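# Unload lathe shaft into bench rest, door shut

## Task

Take the finished shaft out of the lathe chuck and place it in the bench rest, lying horizontal with its thick end against the stop, and finish with the lathe door closed. Only some pockets of the rest fit this shaft, so pick a matching one. Lower the shaft softly and move it slowly whenever it touches the lathe, because a hard set-down or a quick scrape ruins it. Release it over a pocket's lowest point: released off to one side, it slides down and may land hard.

## Robot and tools

ROBOT. Two Franka FR3 arms, left_arm and right_arm, each with a Robotiq 140 gripper and a wrist camera. The right gripper's fingers can fold under load; the left gripper's cannot. On the folding gripper, grip with the outer quarter of the pads near the tips. Nearer the palm, the fingers may wrap the part, hold it loosely or too hard, or release it. A folding fingertip pushed into a surface gives way easily, so contact can go unnoticed.

FRAMES. Scene frame: origin at table-top height, midway between the nominal bases. +z is up, +x points out over the table, and left_arm sits on the +y side. Calibrated bases: left_arm (-0.059, +0.351, 0) m, yaw quat (+1.000, 0, 0, -0.018); right_arm (-0.053, -0.421, 0) m, quat (+1.000, 0, 0, -0.005). The lathe stands behind the bases, toward -x, and its chuck faces +y. In the gripper frame the fingers point along +z and close along y. end_effector_position is the point between the closed pads. Fingertips reach about 33 mm past it at gaps up to 40 mm, and about 9 mm when fully open. Reported hand poses can be a few cm off.

ROW FORMAT (execute_actions and move). One row is a single list of 20 numbers, each in [-1, 1]. Numbers 1-10 are left_arm: seven joint offsets, then gripper position, force_limit, speed. Numbers 11-20 are the same for right_arm. The joint values are offsets, not poses. Each counts from the arm's Joint targets at the start of the call, not from the previous row. Scale: 1.0 = 1.632 rad for waist, shoulder, upper arm roll and elbow; 3.472 rad for forearm roll; 2.955 for wrist pitch; 4.439 for wrist roll. Stated joint ranges (rad): waist ±2.901, shoulder ±1.836, upper arm roll ±2.901, elbow -3.077 to -0.117, forearm roll ±2.876, wrist pitch 0.440 to 4.622, wrist roll ±3.051. Stay at least 0.05 rad inside each end; going past one is a fault. Sending 0 for all seven joints re-commands the current targets.

The three gripper numbers are absolute commands. position: +1 is fully open (140 mm), about -0.8 is where the pads touch, and -1 closes until blocked. force_limit: a higher value squeezes harder. At speed -1 on a narrow part, about 14 N at -1, 40 N at 0 and 58 N at +1. speed: about 30 mm/s at -1, 140 at 0, 250 at +1; faster closes grip harder. Both force_limit and speed start at +1. To leave a gripper unchanged, repeat the last three numbers sent, since 0 is itself a command.

execute_actions: {"actions": [one action], "cameras": [...]}. An action may hold "rows" (1-15 rows, one per 1/30 s step), "steps" (1-450, default 15), "until" (lathe conditions), and "lathe" commands. After the rows run out, arms keep heading to the last row's target, so give far moves more steps. Lathe commands: "door": "open"/"shut"; "chuck": "clamp"/"open"; "stop": true. Example until: {"lathe": {"chuck_state": "open"}}; numbers need a comparison such as [">=", 2]. An empty actions list returns state and all camera images.

move: "target" is one 20-number row or a list of up to 15. Every row's offsets count from the same starting Joint targets. "speed" is the peak joint rate in rad/s, 0.01 to 5.26, default 0.5, given once or per target. "blend" (rad) rounds the corners between targets; 0 stops at each. "blocking": false returns early, and then call wait or stop before sending new rows. The whole path shares 10 s, and joints move together, so the hand follows a curve and avoids nothing. The result's move line reports done, off_target, moving, held or fault.

wait: seconds 0-10; holds commands. stop: brakes a running move; the fingers keep going. zoom_image: a camera (cam_high, cam_low, cam_chuck, cam_machine, cam_left_wrist, cam_right_wrist) and a region [x0,y0,x1,y1] in pixels, at most 504 on a side. read_manual returns licence text only. finished_scene: takes the current scene number and ends the scene for good.

RESULTS. Joint positions, velocities and Joint targets are in rad or rad/s, per arm in column order. Tool commands show the gripper commands in force. object_status: 0 moving, 1 blocked while opening, 2 blocked while closing (a grip), 3 reached the target or pads met. position_measured is in counts: 3 open, ~75 = 100 mm, 139 = 60 mm, 200 = 20 mm, 230 pads touching. To grip harder, raise force_limit and nudge position (-1 to -0.98). To soften, reopen and close slowly. Lathe state fields are door_state (shut/open/between), chuck_state (open/clamped/closed_empty/between) and seat_state (home/open), the last meaningful only when clamped. Joint torques, external torques and flange force (gripper x y z) hint at contact but are noisy. Wrist depth gives 7x7 distance cells. "joint command not followed" means a clearance check altered targets; "joint sent to its limit" means a joint was clipped.

AVOID. Contact force of 85 N, or torques of 85 N m (first four joints) or 11 N m (wrist joints), stop the arm for 10 s. So does exceeding a joint's speed. Long stretched poses or heavy holds overheat motors. Avoid collisions between the arms and hitting the lathe, door or table. Do not drop parts or let them fall into the chip pan or off the table. Do not squeeze a part hard while it still rests on something, and never close the chuck on a finger or release the shaft before the jaws open. The door moves regardless of the arm.

Each tool is called after "Emit:" by a JSON object that holds its "api" and its "payload".

## Session

Emit:
{"api": "execute_actions", "payload": {"actions": []}}

Scene clock: 0.00 s.
left_arm: end_effector_position=(+0.2118, +0.4511, +0.2628) position_measured=3 object_status=3 end_effector_quat_wxyz=(-0.173, +0.858, -0.241, -0.419) | right_arm: end_effector_position=(+0.6184, +0.0639, +0.1557) position_measured=3 object_status=3 end_effector_quat_wxyz=(+0.565, -0.515, +0.633, +0.123)
Joint positions: left_arm=[-0.024 -0.1 -0.082 -2.25 0.427 1.307 -1.235] | right_arm=[0.496 0.543 0.079 -1.848 2.507 2.602 -1.634]
Joint velocities: within noise
Joint torques (N m): no reading
External joint torques (N m): no reading
Flange force (N): no reading
Wrist depth (mm): cam_left_wrist=[1594 1583 1494 1291 373 335 313 / 2140 1963 1870 1284 - 342 303 / 3006 2932 2669 1033 950 317 288 / - 118 3545 - - 136 275 / - 100 - - - 127 94 / - 89 - - - 296 93 / - - - - 298 268 -] | cam_right_wrist=[- 2429 532 397 256 229 187 / - 2632 4075 588 406 298 237 / 2197 - - 957 622 436 208 / - 124 4511 - 3828 129 397 / - 107 4511 - - 130 99 / - 106 - - 4211 - 94 / - 4432 5614 - - - -]
Joint targets: left_arm=[-0.024 -0.100 -0.082 -2.250 0.427 1.307 -1.235] | right_arm=[0.496 0.543 0.079 -1.848 2.507 2.602 -1.634]
Tool commands: left_gripper/position=+1.0 left_gripper/force_limit=+1.0 left_gripper/speed=+1.0 right_gripper/position=+1.0 right_gripper/force_limit=+1.0 right_gripper/speed=+1.0
lathe: door_state=shut chuck_state=clamped seat_state=home

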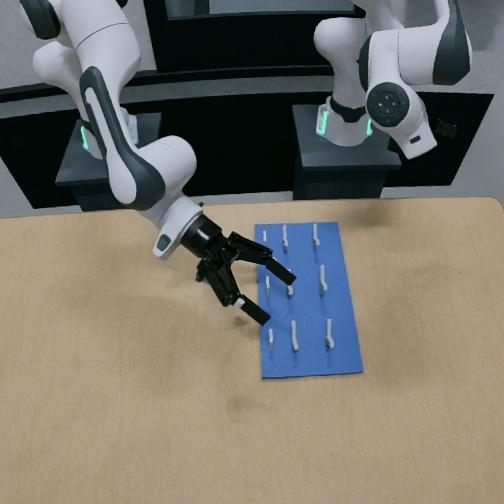

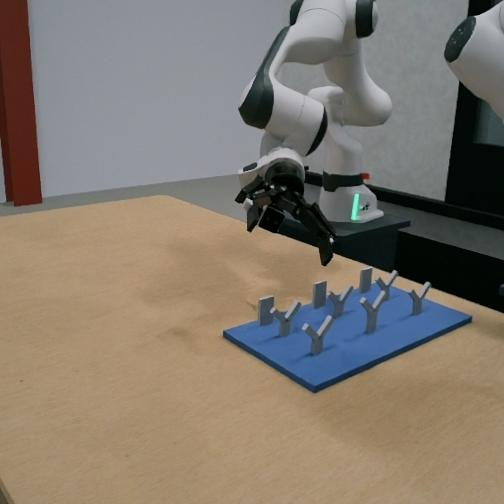

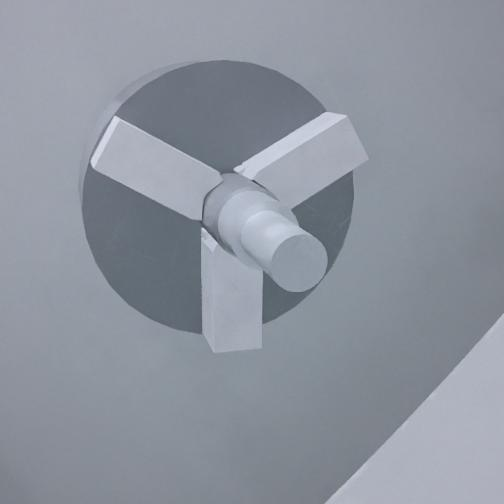

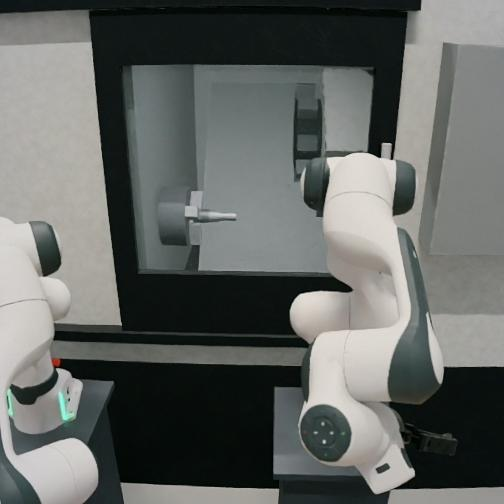

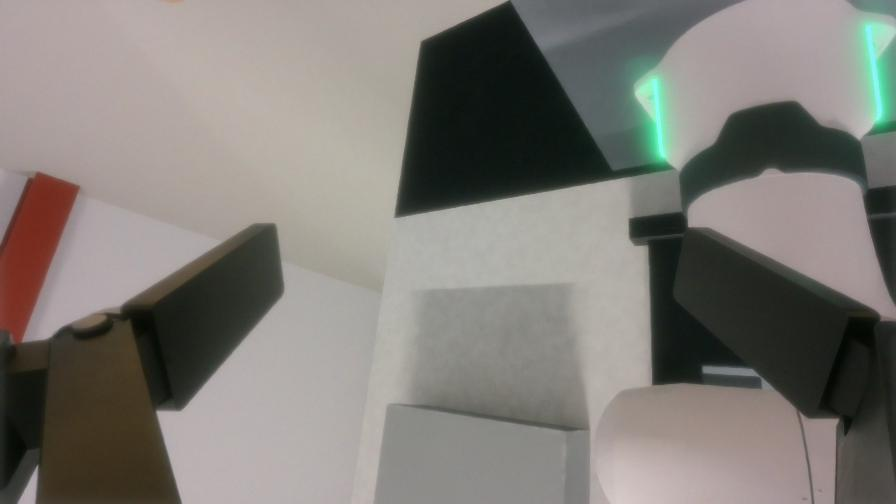

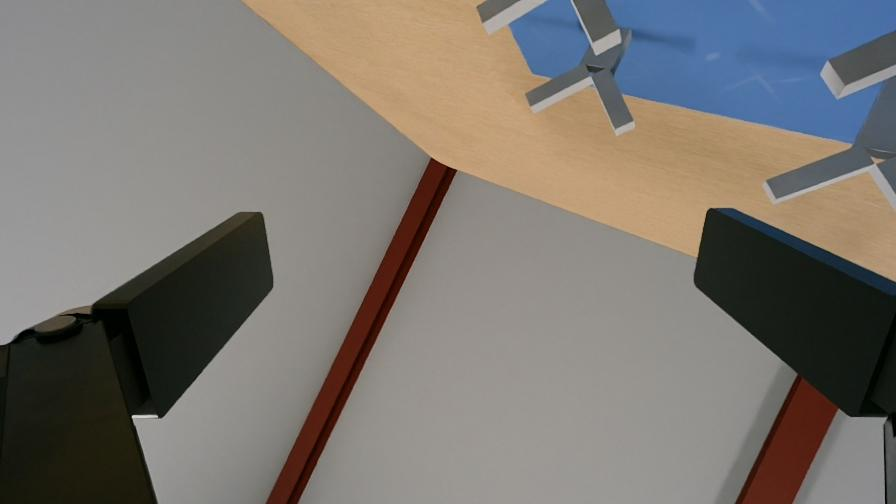

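Emit:
{"api": "execute_actions", "payload": {"actions": [{"lathe":{"door":"open"},"steps":240,"until":{"lathe":{"door_state":"open"}}}], "cameras": ["all"]}}

Scene clock: 2.67 s.
left_arm: end_effector_position=(+0.2118, +0.4511, +0.2628) position_measured=3 object_status=3 end_effector_quat_wxyz=(-0.173, +0.858, -0.241, -0.419) | right_arm: end_effector_position=(+0.6184, +0.0639, +0.1557) position_measured=3 object_status=3 end_effector_quat_wxyz=(+0.565, -0.515, +0.633, +0.123)
Joint positions: left_arm=[-0.024 -0.1 -0.082 -2.25 0.427 1.307 -1.235] | right_arm=[0.496 0.543 0.079 -1.848 2.507 2.602 -1.634]
Joint torques (N m): left_arm=[-1.09 -26.18 0.79 20.22 1.79 -0.39 0] | right_arm=[0.44 -46.23 1.74 20.22 -0.79 -1.45 -0.09]
External joint torques (N m): left_arm=[-1.1 -0.37 0.76 -1.1 0.05 -0.09 0.03] | right_arm=[0.4 -0.23 0.98 -1.06 0.09 -0.12 -0.02]
Flange force (N): left_arm=[-2.0 2.2 3.8] | right_arm=[-0.2 2.5 -4.6]
Wrist depth (mm): cam_left_wrist=[1616 1583 1439 1327 360 335 308 / - 1996 1870 1503 466 344 303 / 3045 2969 2669 1159 1042 318 287 / - 118 4026 - - 136 275 / - 101 - 1147 - 119 94 / - 89 - 946 828 291 94 / - - - - 290 267 -] | cam_right_wrist=[2871 2406 549 397 256 229 187 / 2005 2938 3414 589 407 296 237 / 2972 3609 3369 906 625 435 208 / - 124 4142 - 4511 129 396 / - 107 4356 - - 129 99 / - 3081 - - - - 94 / - - - - 4954 - -]
Joint targets: left_arm=[-0.024 -0.100 -0.082 -2.250 0.427 1.307 -1.235] | right_arm=[0.496 0.543 0.079 -1.848 2.507 2.602 -1.634]
Tool commands: left_gripper/position=+1.0 left_gripper/force_limit=+1.0 left_gripper/speed=+1.0 right_gripper/position=+1.0 right_gripper/force_limit=+1.0 right_gripper/speed=+1.0
lathe: door_state=open chuck_state=clamped seat_state=home

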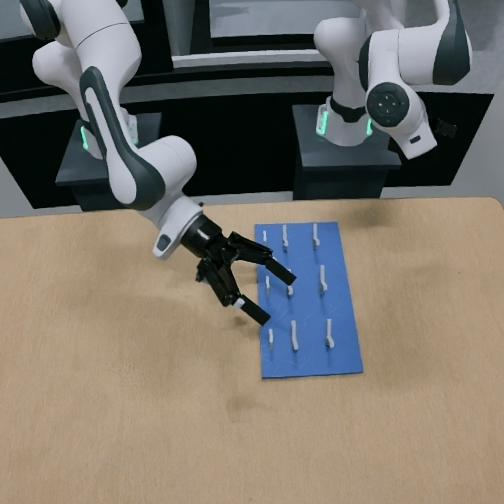

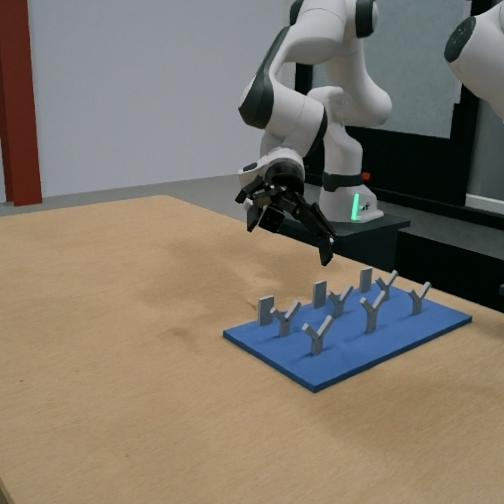

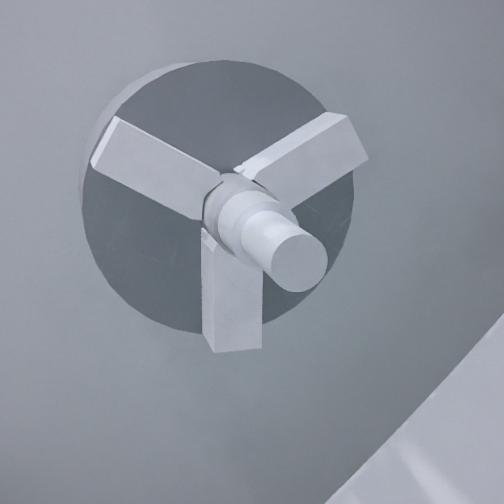

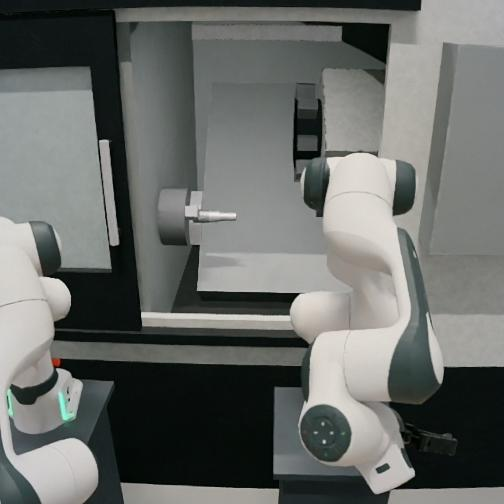

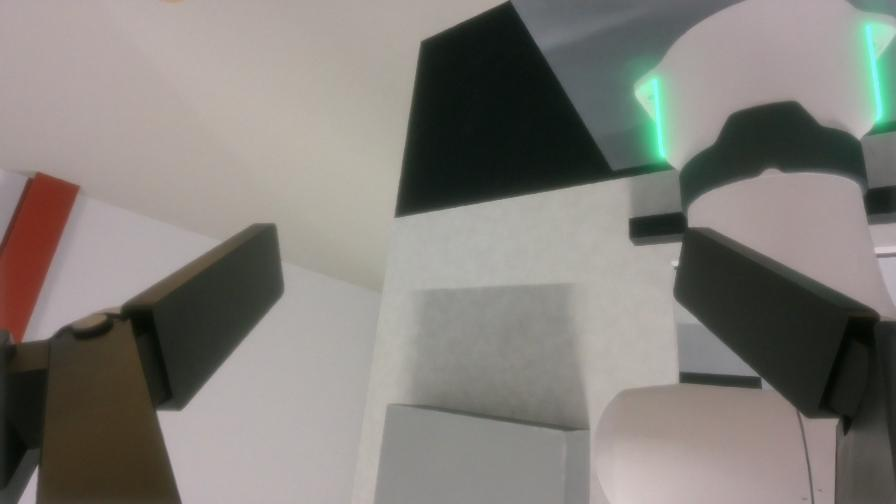

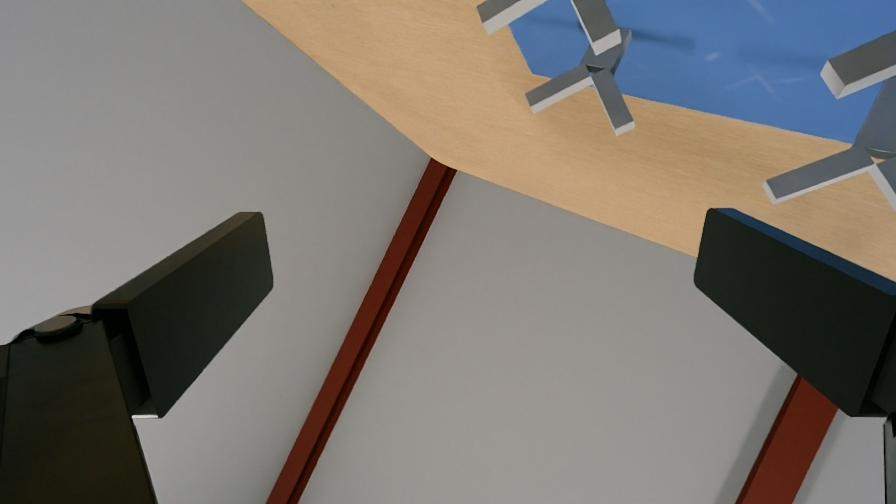

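Emit:
{"api": "zoom_image", "payload": {"camera": "cam_machine", "region": [140, 150, 280, 290]}}

Emit:
{"api": "zoom_image", "payload": {"camera": "cam_chuck", "region": [50, 50, 400, 400]}}

Emit:
{"api": "zoom_image", "payload": {"camera": "cam_low", "region": [210, 240, 480, 400]}}

Emit:
{"api": "zoom_image", "payload": {"camera": "cam_high", "region": [200, 200, 400, 400]}}

Scaled by 3.600.

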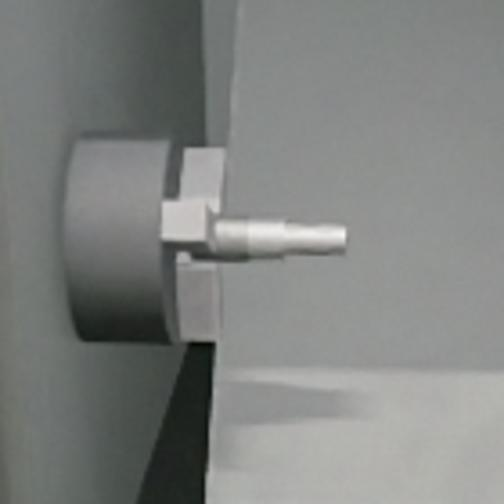

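Scaled by 1.440.

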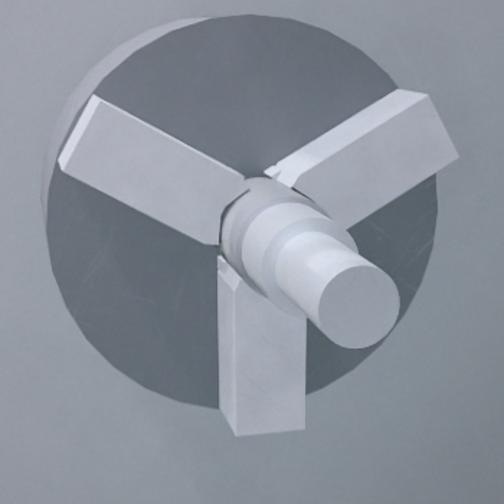

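Scaled by 1.867.

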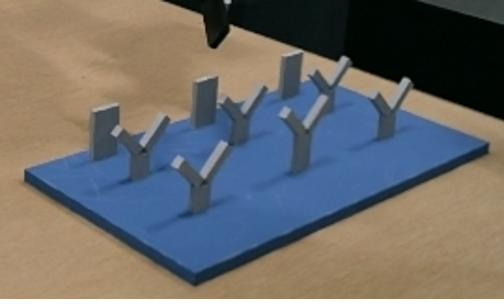

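Scaled by 2.520.

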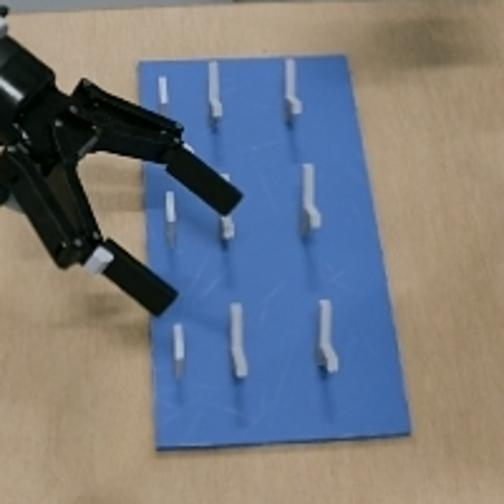

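Emit:
{"api": "move", "payload": {"target": [-1.0270,-0.6440,0.0502,-0.1624,-0.1230,0.3042,-0.0755,1,1,1,0,0,0,0,0,0,0,1,1,1], "speed": 0.8, "cameras": ["cam_machine","cam_left_wrist","cam_high"]}}

every number of target must lie in its column's range; nothing of the call was run
Scene clock: 4.37 s.
left_arm: end_effector_position=(+0.2118, +0.4511, +0.2628) position_measured=3 object_status=3 end_effector_quat_wxyz=(-0.173, +0.858, -0.241, -0.419) | right_arm: end_effector_position=(+0.6184, +0.0639, +0.1557) position_measured=3 object_status=3 end_effector_quat_wxyz=(+0.565, -0.515, +0.633, +0.123)
Joint positions: left_arm=[-0.024 -0.1 -0.082 -2.25 0.427 1.307 -1.235] | right_arm=[0.496 0.543 0.079 -1.848 2.507 2.602 -1.634]
Joint torques (N m): left_arm=[-1 -26.2 0.83 20.18 1.77 -0.4 0.01] | right_arm=[0.46 -46.19 1.83 20.24 -0.78 -1.46 -0.06]
External joint torques (N m): left_arm=[-1.05 -0.43 0.76 -1.13 0.04 -0.11 0.04] | right_arm=[0.28 -0.27 0.95 -0.99 0.1 -0.12 0.01]
Flange force (N): left_arm=[-2.3 2.3 4.0] | right_arm=[-0.2 2.2 -4.5]
Joint targets: left_arm=[-0.024 -0.100 -0.082 -2.250 0.427 1.307 -1.235] | right_arm=[0.496 0.543 0.079 -1.848 2.507 2.602 -1.634]
Tool commands: left_gripper/position=+1.0 left_gripper/force_limit=+1.0 left_gripper/speed=+1.0 right_gripper/position=+1.0 right_gripper/force_limit=+1.0 right_gripper/speed=+1.0
lathe: door_state=open chuck_state=clamped seat_state=home

Emit:
{"api": "move", "payload": {"target": [-0.9657,-0.6440,0.0502,-0.1624,-0.1230,0.3042,-0.0757,1,1,1,0,0,0,0,0,0,0,1,1,1], "speed": 0.9, "cameras": ["cam_machine","cam_left_wrist","cam_high"]}}

Scene clock: 7.63 s.
left_arm: end_effector_position=(-0.0841, -0.0484, +0.5501) position_measured=3 object_status=3 end_effector_quat_wxyz=(+0.295, +0.622, -0.668, +0.281) | right_arm: end_effector_position=(+0.6184, +0.0639, +0.1557) position_measured=3 object_status=3 end_effector_quat_wxyz=(+0.565, -0.515, +0.633, +0.123)
Joint positions: left_arm=[-1.598 -1.15 -0.002 -2.513 0.002 2.203 -1.565] | right_arm=[0.496 0.543 0.079 -1.848 2.507 2.602 -1.634]
Joint velocities: left_arm=[-0.001 -0.001 -0.001 -0.001 -0.001 0 -0.006] | right_arm=[within noise]
Joint torques (N m): left_arm=[-1.6 4.22 0.65 21.85 0.56 3.7 -0.21] | right_arm=[0.45 -46.18 1.76 20.26 -0.79 -1.45 -0.07]
External joint torques (N m): left_arm=[-1.66 -0.77 1.49 -1.53 -0.3 0.05 -0.23] | right_arm=[0.38 -0.31 0.98 -0.92 0.09 -0.12 0]
Flange force (N): left_arm=[-7.0 -2.3 1.3] | right_arm=[-0.4 2.2 -4.3]
Wrist depth (mm): cam_left_wrist=[245 2329 378 2199 1024 735 355 / 962 958 1011 441 864 630 389 / 857 857 1270 681 - 594 449 / 784 128 1594 759 1142 137 521 / - 101 1532 990 - 119 94 / - 638 1397 1389 1349 - 93 / - 625 1334 1257 1397 - -] | cam_right_wrist=[2453 2453 548 396 255 229 187 / - - 3158 589 405 296 237 / 2526 - - 991 624 436 207 / 2688 121 - - - 129 398 / - 107 - - - 129 99 / - 3715 - - - - 94 / - 3281 4511 - 3414 - -]
Joint targets: left_arm=[-1.600 -1.151 -0.001 -2.515 0.000 2.206 -1.571] | right_arm=[0.496 0.543 0.079 -1.848 2.507 2.602 -1.634]
lathe: door_state=open chuck_state=clamped seat_state=home
move: done
Images, in order (width x height): cam_high 504x504, cam_machine 504x504, cam_left_wrist 896x504.

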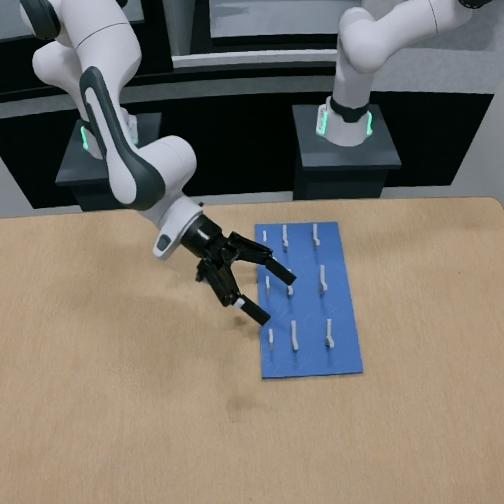

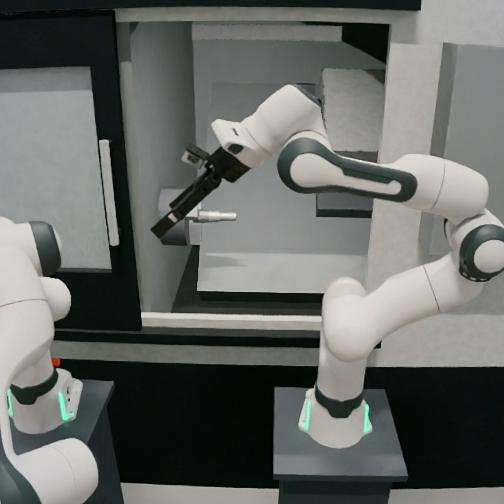

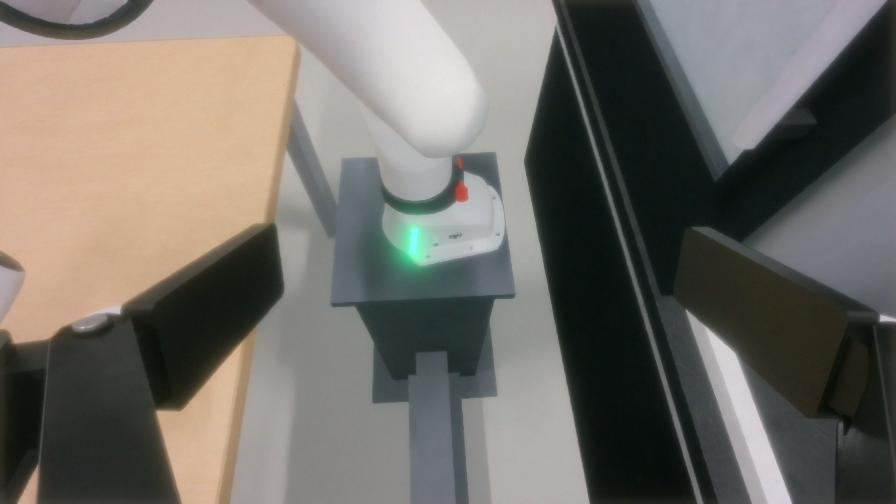

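Emit:
{"api": "move", "payload": {"target": [-0.5294,-0.2555,0,-0.1783,0,0.0927,0,1,1,1,0,0,0,0,0,0,0,1,1,1], "speed": 0.7, "cameras": ["cam_machine","cam_left_wrist"]}}

Scene clock: 10.07 s.
left_arm: end_effector_position=(-0.3389, +0.1402, +0.5994) position_measured=3 object_status=3 end_effector_quat_wxyz=(-0.550, -0.256, +0.773, -0.186) | right_arm: end_effector_position=(+0.6184, +0.0639, +0.1557) position_measured=3 object_status=3 end_effector_quat_wxyz=(+0.565, -0.515, +0.633, +0.123)
Joint positions: left_arm=[-2.463 -1.566 0 -2.804 0.002 2.476 -1.566] | right_arm=[0.496 0.543 0.079 -1.848 2.507 2.602 -1.634]
Joint velocities: left_arm=[0.001 -0.001 -0.001 0 -0.001 0.004 0.001] | right_arm=[within noise]
Joint torques (N m): left_arm=[-1.54 11.66 0.01 20.03 0.6 3.19 -0.12] | right_arm=[0.45 -46.12 1.74 20.24 -0.82 -1.45 -0.05]
External joint torques (N m): left_arm=[-1.57 -1.38 1.04 -1.57 -0.23 -0.08 -0.15] | right_arm=[0.56 -0.3 1.1 -0.92 0.06 -0.14 0.01]
Flange force (N): left_arm=[-9.3 -1.8 -2.7] | right_arm=[-0.5 2.3 -4.1]
Wrist depth (mm): cam_left_wrist=[373 416 469 647 935 900 485 / 958 450 510 694 1051 873 482 / 2969 494 571 663 1100 - 517 / 2375 127 617 740 - 133 656 / - 101 720 946 - 119 94 / - 108 749 954 - - 93 / - 1466 1349 660 - - -] | cam_right_wrist=[- - 531 397 257 229 187 / 2236 - 831 592 407 297 237 / - - 4075 5263 630 436 208 / 2717 121 5053 - - 129 397 / - 107 - - - 130 99 / - 108 - - - - 94 / - 3948 - - - - -]
Joint targets: left_arm=[-2.464 -1.568 -0.001 -2.806 0.000 2.480 -1.571] | right_arm=[0.496 0.543 0.079 -1.848 2.507 2.602 -1.634]
lathe: door_state=open chuck_state=clamped seat_state=home
move: done
Images, in order (width x height): cam_machine 504x504, cam_left_wrist 896x504.

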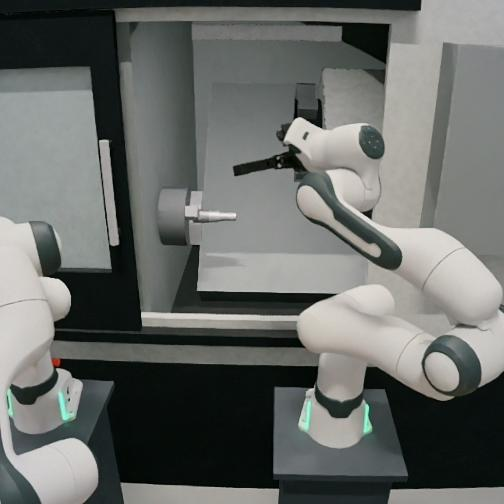

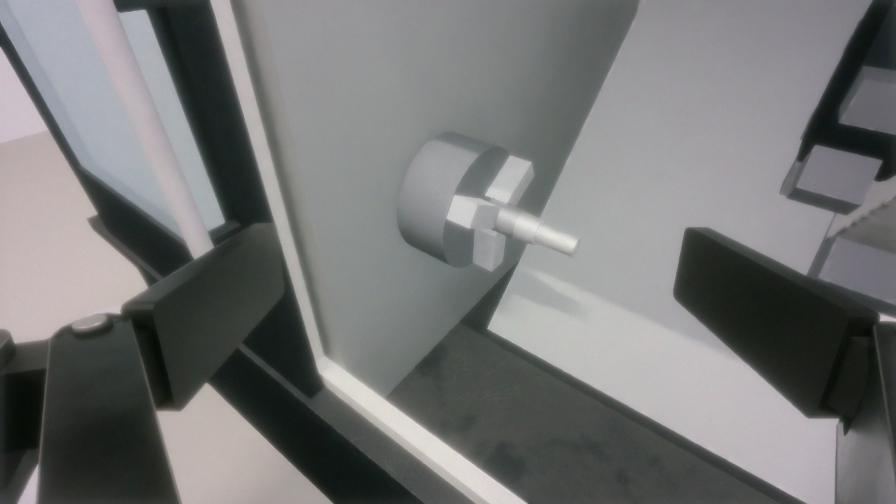

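Emit:
{"api": "move", "payload": {"target": [-0.03,0.807,0.0116,0.3943,-0.2023,-0.0031,0.5898,1,1,1,0,0,0,0,0,0,0,1,1,1], "speed": 0.8, "cameras": ["cam_machine","cam_left_wrist","cam_chuck"]}}

Scene clock: 16.93 s.
left_arm: end_effector_position=(-0.6340, +0.0477, +0.4136) position_measured=3 object_status=3 end_effector_quat_wxyz=(-0.270, +0.651, +0.656, -0.270) | right_arm: end_effector_position=(+0.6184, +0.0639, +0.1557) position_measured=3 object_status=3 end_effector_quat_wxyz=(+0.565, -0.515, +0.633, +0.123)
Joint positions: left_arm=[-2.512 -0.251 0.017 -2.164 -0.7 2.473 1.042] | right_arm=[0.496 0.543 0.079 -1.848 2.507 2.602 -1.634]
Joint velocities: left_arm=[0 -0.001 0 0 0.001 0 0.007] | right_arm=[within noise]
Joint torques (N m): left_arm=[-1.58 -24.78 0.81 24.76 0.47 2.44 0.19] | right_arm=[0.36 -46.17 1.75 20.31 -0.77 -1.46 -0.11]
External joint torques (N m): left_arm=[-1.53 -0.37 1.24 -0.72 -0.33 -0.22 0.26] | right_arm=[0.34 -0.18 1 -0.94 0.11 -0.13 -0.04]
Flange force (N): left_arm=[0.4 4.3 -0.5] | right_arm=[-0.2 2.4 -4.0]
Wrist depth (mm): cam_left_wrist=[- - - - - 549 453 / - 534 - - 524 556 - / - - - 560 - 521 - / - 117 585 321 - 136 466 / - 101 707 349 679 119 94 / - 108 355 326 487 513 93 / - 417 319 265 317 427 -] | cam_right_wrist=[2197 2776 538 396 256 229 187 / 2688 2552 3369 592 407 295 237 / - - 4075 972 622 437 207 / - 121 3414 - - 129 395 / - 107 4858 - - 129 99 / - 99 - 4432 - - 94 / - - - - - - -]
Joint targets: left_arm=[-2.513 -0.251 0.018 -2.162 -0.702 2.471 1.048] | right_arm=[0.496 0.543 0.079 -1.848 2.507 2.602 -1.634]
lathe: door_state=open chuck_state=clamped seat_state=home
move: done
Images, in order (width x height): cam_chuck 504x504, cam_machine 504x504, cam_left_wrist 896x504.

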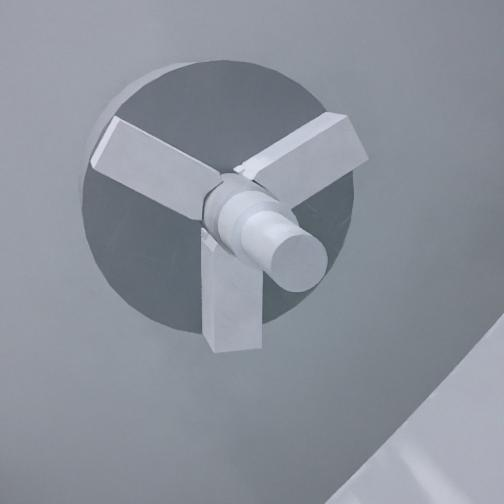

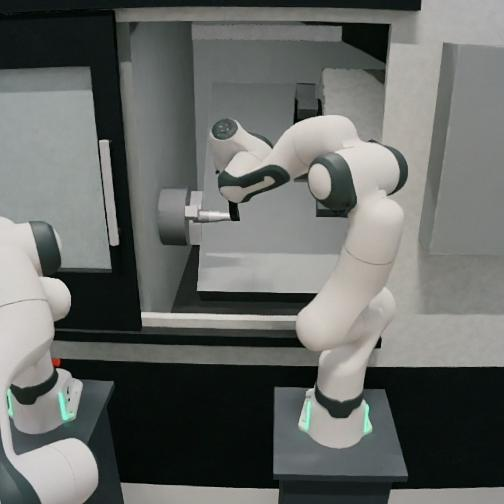

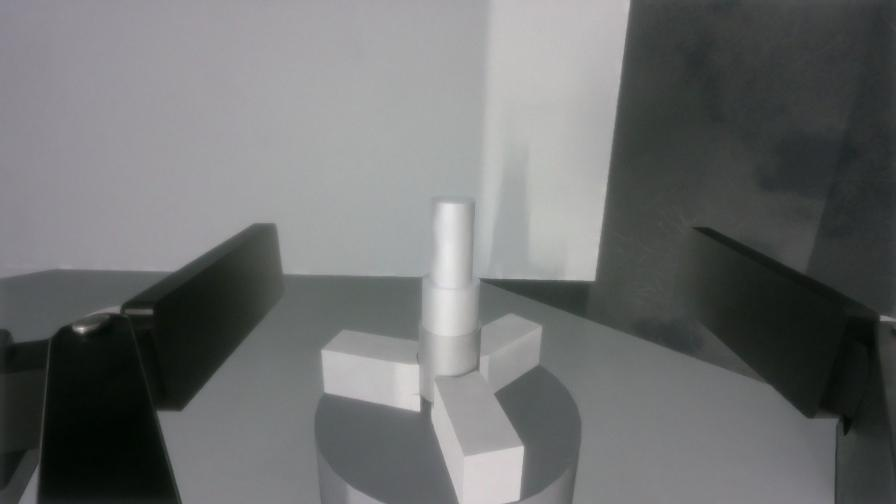

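Emit:
{"api": "move", "payload": {"target": [[0,0,0,0,0,0,0,1,1,1,0,-0.23,0,0,0,0,0,1,1,1],[0,0,0,0,0,0,0,1,1,1,0.205,-0.166,-0.0484,0.3729,-0.7221,-0.25,0.0142,1,1,1]], "speed": [0.8,1.2], "blend": [0.1,0], "cameras": ["cam_high","cam_right_wrist","cam_low"]}}

Scene clock: 21.23 s.
left_arm: end_effector_position=(-0.6340, +0.0477, +0.4136) position_measured=3 object_status=3 end_effector_quat_wxyz=(-0.269, +0.652, +0.656, -0.270) | right_arm: end_effector_position=(+0.4484, +0.1178, +0.4530) position_measured=3 object_status=3 end_effector_quat_wxyz=(-0.072, +0.901, +0.395, +0.162)
Joint positions: left_arm=[-2.512 -0.251 0.017 -2.164 -0.7 2.473 1.043] | right_arm=[0.829 0.27 0.001 -1.241 0.003 1.867 -1.577]
Joint velocities: left_arm=[within noise] | right_arm=[0 0 -0.001 0 -0.002 -0.003 0.003]
Joint torques (N m): left_arm=[-1.58 -24.86 0.79 24.8 0.45 2.43 0.14] | right_arm=[1.02 -41.09 0.71 23.69 0.51 3.11 0.21]
External joint torques (N m): left_arm=[-1.65 -0.54 1.1 -0.6 -0.34 -0.23 0.21] | right_arm=[0.91 0.13 0.34 -0.72 -0.38 -0.26 0.2]
Flange force (N): left_arm=[0.8 4.0 -0.8] | right_arm=[-3.9 -1.9 0.9]
Wrist depth (mm): cam_left_wrist=[511 552 - 501 514 - 458 / 574 - 560 - 536 - 455 / - 601 - 563 - 567 508 / - 117 604 307 - 136 498 / - 101 711 348 681 126 94 / - 475 361 326 487 542 93 / - 416 322 266 315 427 -] | cam_right_wrist=[589 588 586 588 586 586 586 / 1344 589 593 577 574 592 588 / 1373 592 589 578 577 592 590 / 599 124 592 581 589 147 590 / - 107 597 582 596 594 99 / - 600 1316 596 594 593 94 / - 1232 1366 606 597 596 -]
Joint targets: left_arm=[-2.513 -0.251 0.018 -2.162 -0.702 2.471 1.048] | right_arm=[0.830 0.272 0.000 -1.239 0.000 1.863 -1.571]
lathe: door_state=open chuck_state=clamped seat_state=home
move: done
Images, in order (width x height): cam_high 504x504, cam_low 504x504, cam_right_wrist 896x504.

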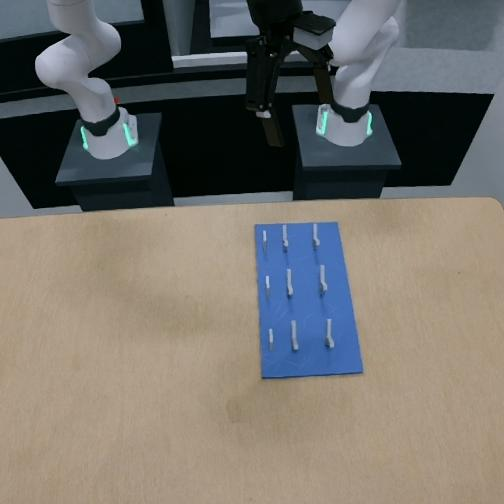

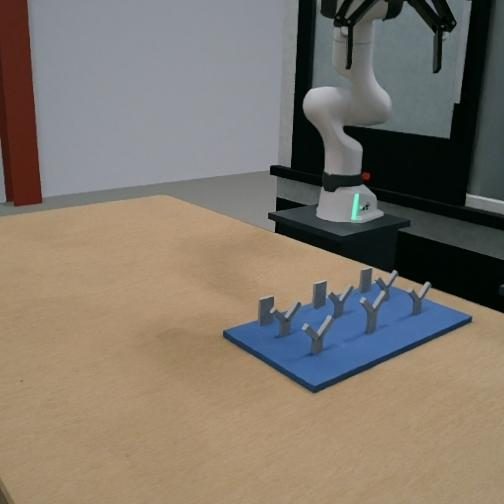

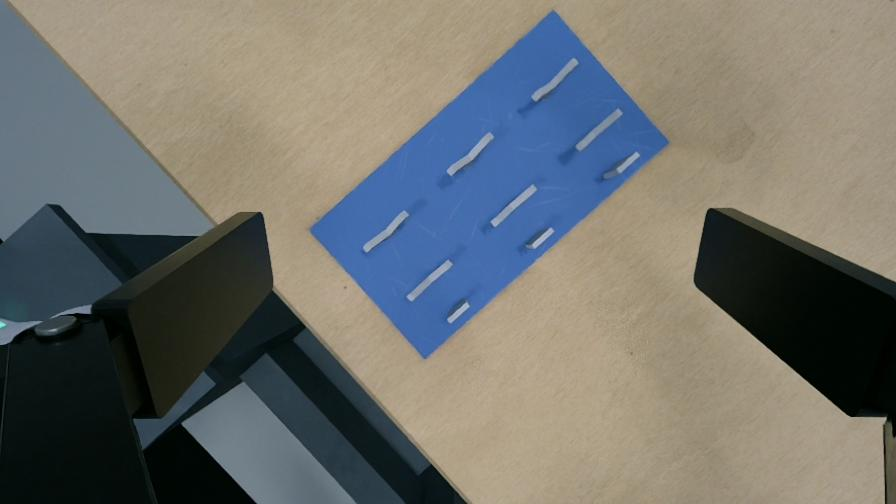

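Emit:
{"api": "zoom_image", "payload": {"camera": "cam_low", "region": [220, 260, 350, 390]}}

Emit:
{"api": "zoom_image", "payload": {"camera": "cam_low", "region": [340, 250, 470, 380]}}

Emit:
{"api": "zoom_image", "payload": {"camera": "cam_right_wrist", "region": [300, 120, 500, 360]}}

Emit:
{"api": "zoom_image", "payload": {"camera": "cam_right_wrist", "region": [440, 0, 690, 260]}}

Scaled by 3.877.

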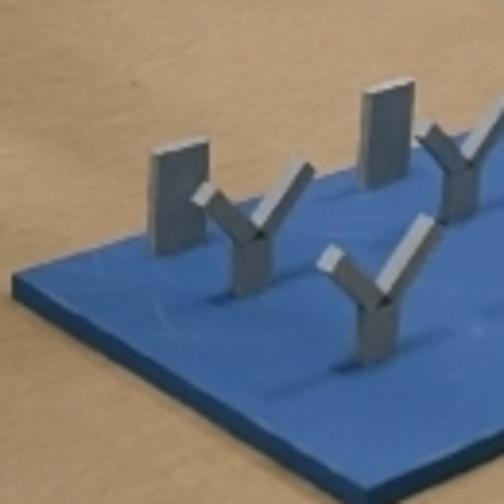

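Scaled by 3.877.

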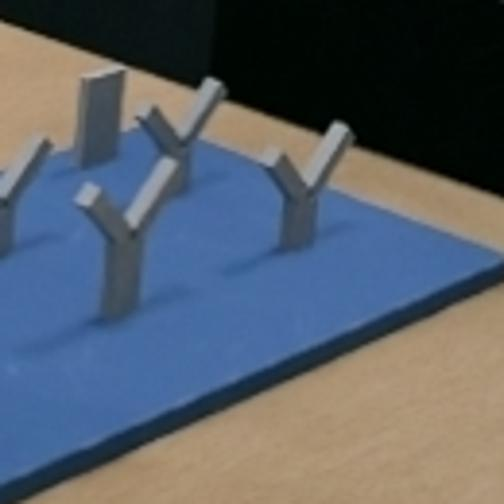

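Scaled by 2.100.

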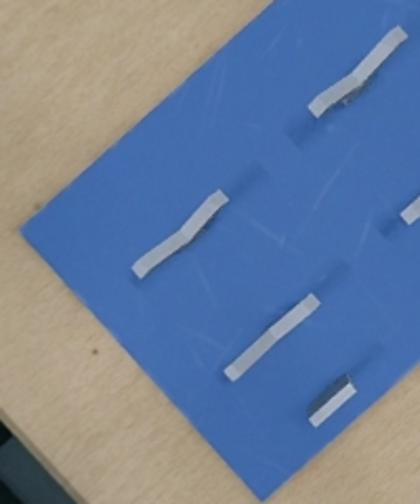

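Scaled by 1.938.

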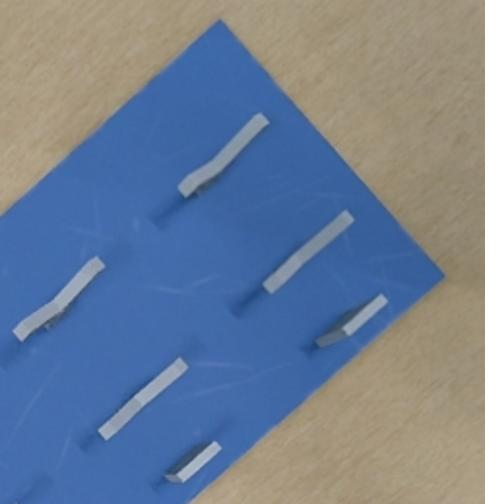

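Emit:
{"api": "move", "payload": {"target": [0.1207,0.2469,-0.0827,0.2142,-0.0175,0,0.02735,1,1,1,0,0,0,0,0,0,0,1,1,1], "speed": 0.3, "cameras": ["cam_machine","cam_left_wrist","cam_chuck"]}}

Scene clock: 32.97 s.
left_arm: end_effector_position=(-0.7078, -0.0560, +0.3597) position_measured=3 object_status=3 end_effector_quat_wxyz=(-0.270, +0.651, +0.656, -0.269) | right_arm: end_effector_position=(+0.4483, +0.1176, +0.4529) position_measured=3 object_status=3 end_effector_quat_wxyz=(-0.072, +0.902, +0.395, +0.162)
Joint positions: left_arm=[-2.317 0.152 -0.116 -1.815 -0.761 2.473 1.163] | right_arm=[0.829 0.27 0.001 -1.241 0.003 1.866 -1.576]
Joint velocities: left_arm=[0 0 0.001 0 0.001 0.001 0.007] | right_arm=[within noise]
Joint torques (N m): left_arm=[-0.85 -38.18 -0.33 24.52 0.45 2.2 0.07] | right_arm=[1.07 -41.14 0.68 23.82 0.51 3.12 0.16]
External joint torques (N m): left_arm=[-0.8 -0.28 0.15 -0.57 -0.32 -0.23 0.14] | right_arm=[0.92 0.26 0.29 -0.69 -0.38 -0.26 0.15]
Flange force (N): left_arm=[2.3 2.4 -1.0] | right_arm=[-3.1 -1.8 0.8]
Wrist depth (mm): cam_left_wrist=[- 431 - 176 - - 412 / 466 - - 186 - 498 443 / - 471 477 189 - 505 449 / 726 127 754 198 248 136 449 / - 101 230 215 246 127 94 / - 324 194 187 133 224 93 / - 285 161 155 134 274 -] | cam_right_wrist=[588 589 589 586 588 585 588 / 1337 588 586 577 578 588 589 / 1316 590 589 579 577 590 593 / 594 121 592 578 590 147 590 / - 107 594 597 599 590 99 / - 593 - 594 594 596 94 / - 1226 1531 592 596 596 -]
Joint targets: left_arm=[-2.316 0.152 -0.117 -1.813 -0.763 2.471 1.169] | right_arm=[0.830 0.272 0.000 -1.239 0.000 1.863 -1.571]
lathe: door_state=open chuck_state=clamped seat_state=home
move: done
Images, in order (width x height): cam_chuck 504x504, cam_machine 504x504, cam_left_wrist 896x504.

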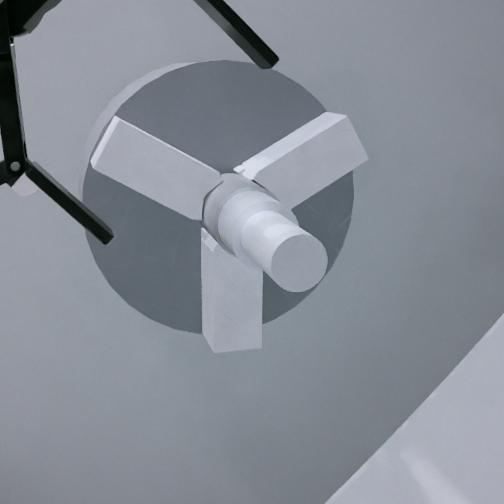

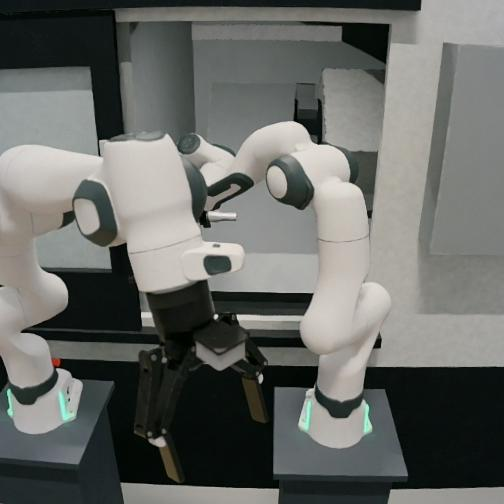

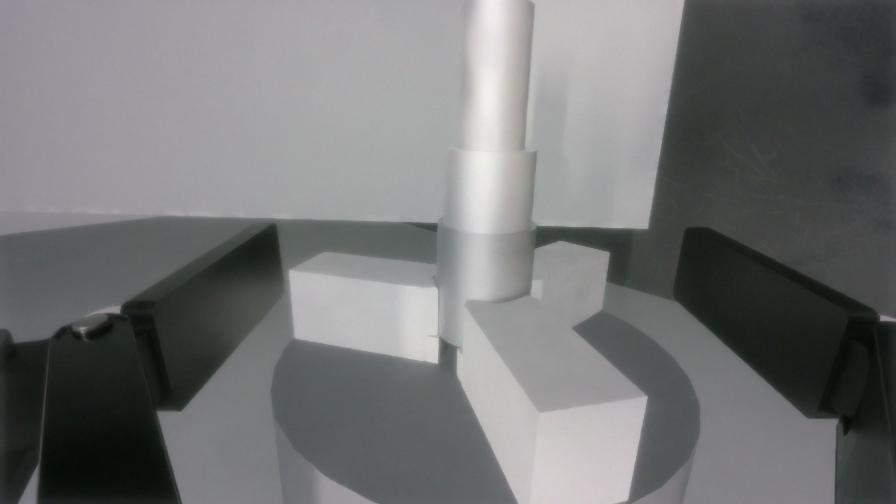

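Emit:
{"api": "move", "payload": {"target": [0.0257,0.0395,-0.068,-0.0082,0.0003,0.0358,0.0001,1,1,1,0,0,0,0,0,0,0,1,1,1], "speed": 0.1, "cameras": ["cam_left_wrist","cam_chuck"]}}

Scene clock: 35.73 s.
left_arm: end_effector_position=(-0.7352, -0.0392, +0.3249) position_measured=3 object_status=3 end_effector_quat_wxyz=(-0.271, +0.653, +0.654, -0.269) | right_arm: end_effector_position=(+0.4483, +0.1176, +0.4529) position_measured=3 object_status=3 end_effector_quat_wxyz=(-0.072, +0.902, +0.395, +0.162)
Joint positions: left_arm=[-2.275 0.216 -0.227 -1.825 -0.761 2.573 1.165] | right_arm=[0.829 0.27 0.001 -1.241 0.003 1.866 -1.576]
Joint velocities: left_arm=[0 0 0 -0.001 0 0.004 -0.001] | right_arm=[within noise]
Joint torques (N m): left_arm=[-0.77 -39.12 -1.41 23.49 0.92 2.48 0.22] | right_arm=[1.01 -41.18 0.79 23.84 0.51 3.1 0.15]
External joint torques (N m): left_arm=[-0.84 0.39 -0.11 -1.49 -0.05 0.02 0.29] | right_arm=[0.92 0.2 0.45 -0.66 -0.37 -0.27 0.14]
Flange force (N): left_arm=[3.7 4.2 -0.4] | right_arm=[-3.1 -1.8 0.7]
Wrist depth (mm): cam_left_wrist=[387 - - 378 - - 394 / - 423 405 146 - - 400 / 406 424 429 153 443 478 417 / 675 118 720 152 429 137 416 / - 101 199 158 220 127 94 / - 201 192 166 210 385 93 / - 283 177 164 137 198 -] | cam_right_wrist=[589 588 588 586 586 589 585 / 1323 588 589 577 577 586 590 / 1337 588 589 575 579 592 589 / - 124 593 582 593 147 589 / - 107 592 590 592 594 99 / - 600 - 594 600 596 94 / - 1276 1330 594 597 597 -]
Joint targets: left_arm=[-2.274 0.217 -0.228 -1.826 -0.762 2.576 1.170] | right_arm=[0.830 0.272 0.000 -1.239 0.000 1.863 -1.571]
lathe: door_state=open chuck_state=clamped seat_state=home
move: done
Images, in order (width x height): cam_chuck 504x504, cam_left_wrist 896x504.

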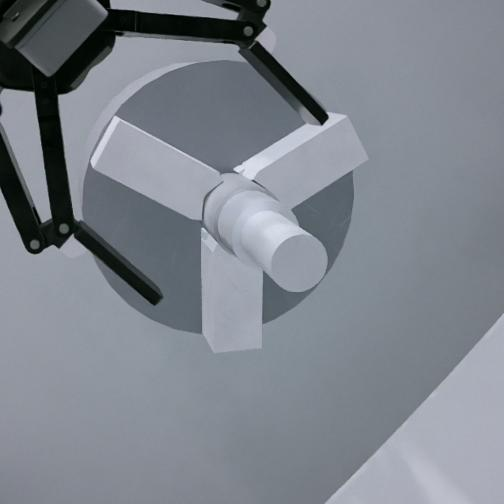

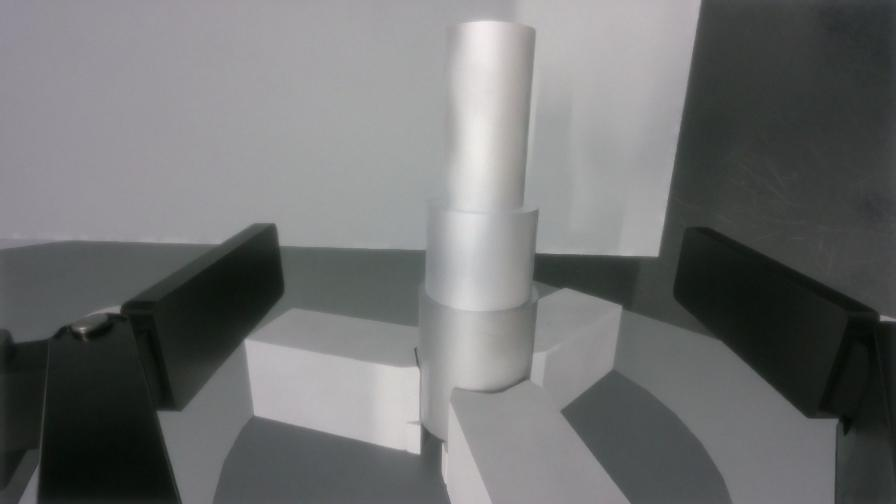

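Emit:
{"api": "move", "payload": {"target": [-0.0205,0.0396,0.0061,0.0248,0.0003,0.0114,0,1,1,1,0,0,0,0,0,0,0,1,1,1], "speed": 0.06, "cameras": ["cam_left_wrist","cam_chuck"]}}

Scene clock: 37.73 s.
left_arm: end_effector_position=(-0.7531, -0.0400, +0.3044) position_measured=3 object_status=3 end_effector_quat_wxyz=(-0.272, +0.652, +0.655, -0.268) | right_arm: end_effector_position=(+0.4483, +0.1176, +0.4529) position_measured=3 object_status=3 end_effector_quat_wxyz=(-0.072, +0.902, +0.395, +0.162)
Joint positions: left_arm=[-2.306 0.28 -0.219 -1.788 -0.761 2.606 1.165] | right_arm=[0.829 0.27 0.001 -1.241 0.003 1.866 -1.576]
Joint velocities: left_arm=[0 0.001 0.002 0.003 0 0.006 -0.001] | right_arm=[within noise]
Joint torques (N m): left_arm=[-1.55 -40.88 -0.68 23.31 1.06 2.41 0.14] | right_arm=[0.99 -41.19 0.76 23.76 0.51 3.12 0.22]
External joint torques (N m): left_arm=[-1.25 0.18 1.22 -1.22 0.04 0.02 0.21] | right_arm=[0.93 0.11 0.45 -0.7 -0.37 -0.25 0.21]
Flange force (N): left_arm=[3.1 2.0 -0.8] | right_arm=[-3.8 -2.0 0.8]
Wrist depth (mm): cam_left_wrist=[380 - 375 112 113 436 399 / - 387 379 117 - 440 399 / 406 - - 123 - 433 405 / 705 117 420 124 554 134 401 / - 101 527 129 204 127 94 / - 164 162 135 181 404 93 / - 174 163 138 180 199 -] | cam_right_wrist=[585 589 589 585 586 586 585 / 1330 588 588 577 581 589 586 / 1344 592 590 579 573 594 586 / 590 124 593 578 588 147 592 / - 107 597 593 596 592 99 / - 594 1388 596 596 596 94 / - 1316 1337 596 599 599 -]
Joint targets: left_arm=[-2.307 0.282 -0.218 -1.786 -0.761 2.610 1.170] | right_arm=[0.830 0.272 0.000 -1.239 0.000 1.863 -1.571]
lathe: door_state=open chuck_state=clamped seat_state=home
move: done
Images, in order (width x height): cam_chuck 504x504, cam_left_wrist 896x504.

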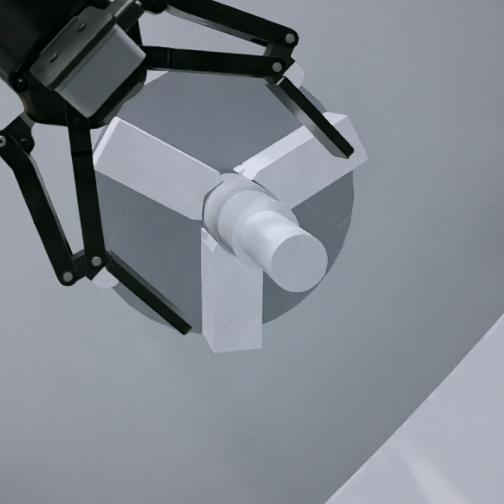

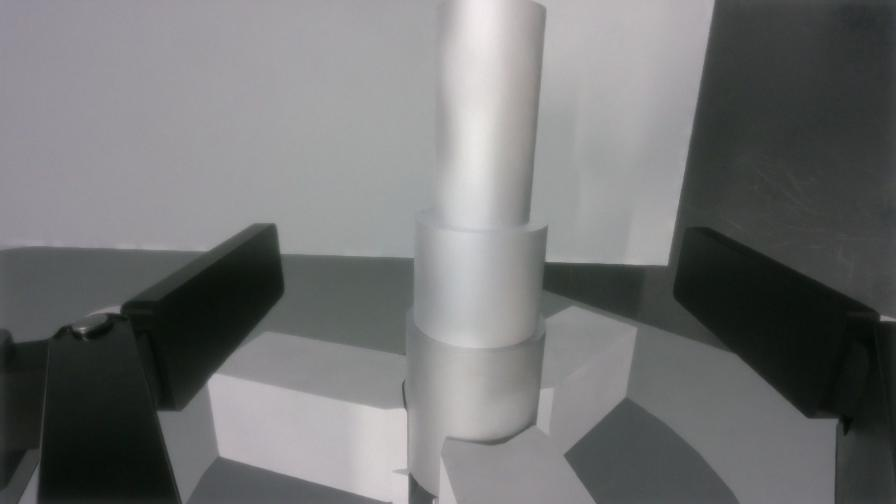

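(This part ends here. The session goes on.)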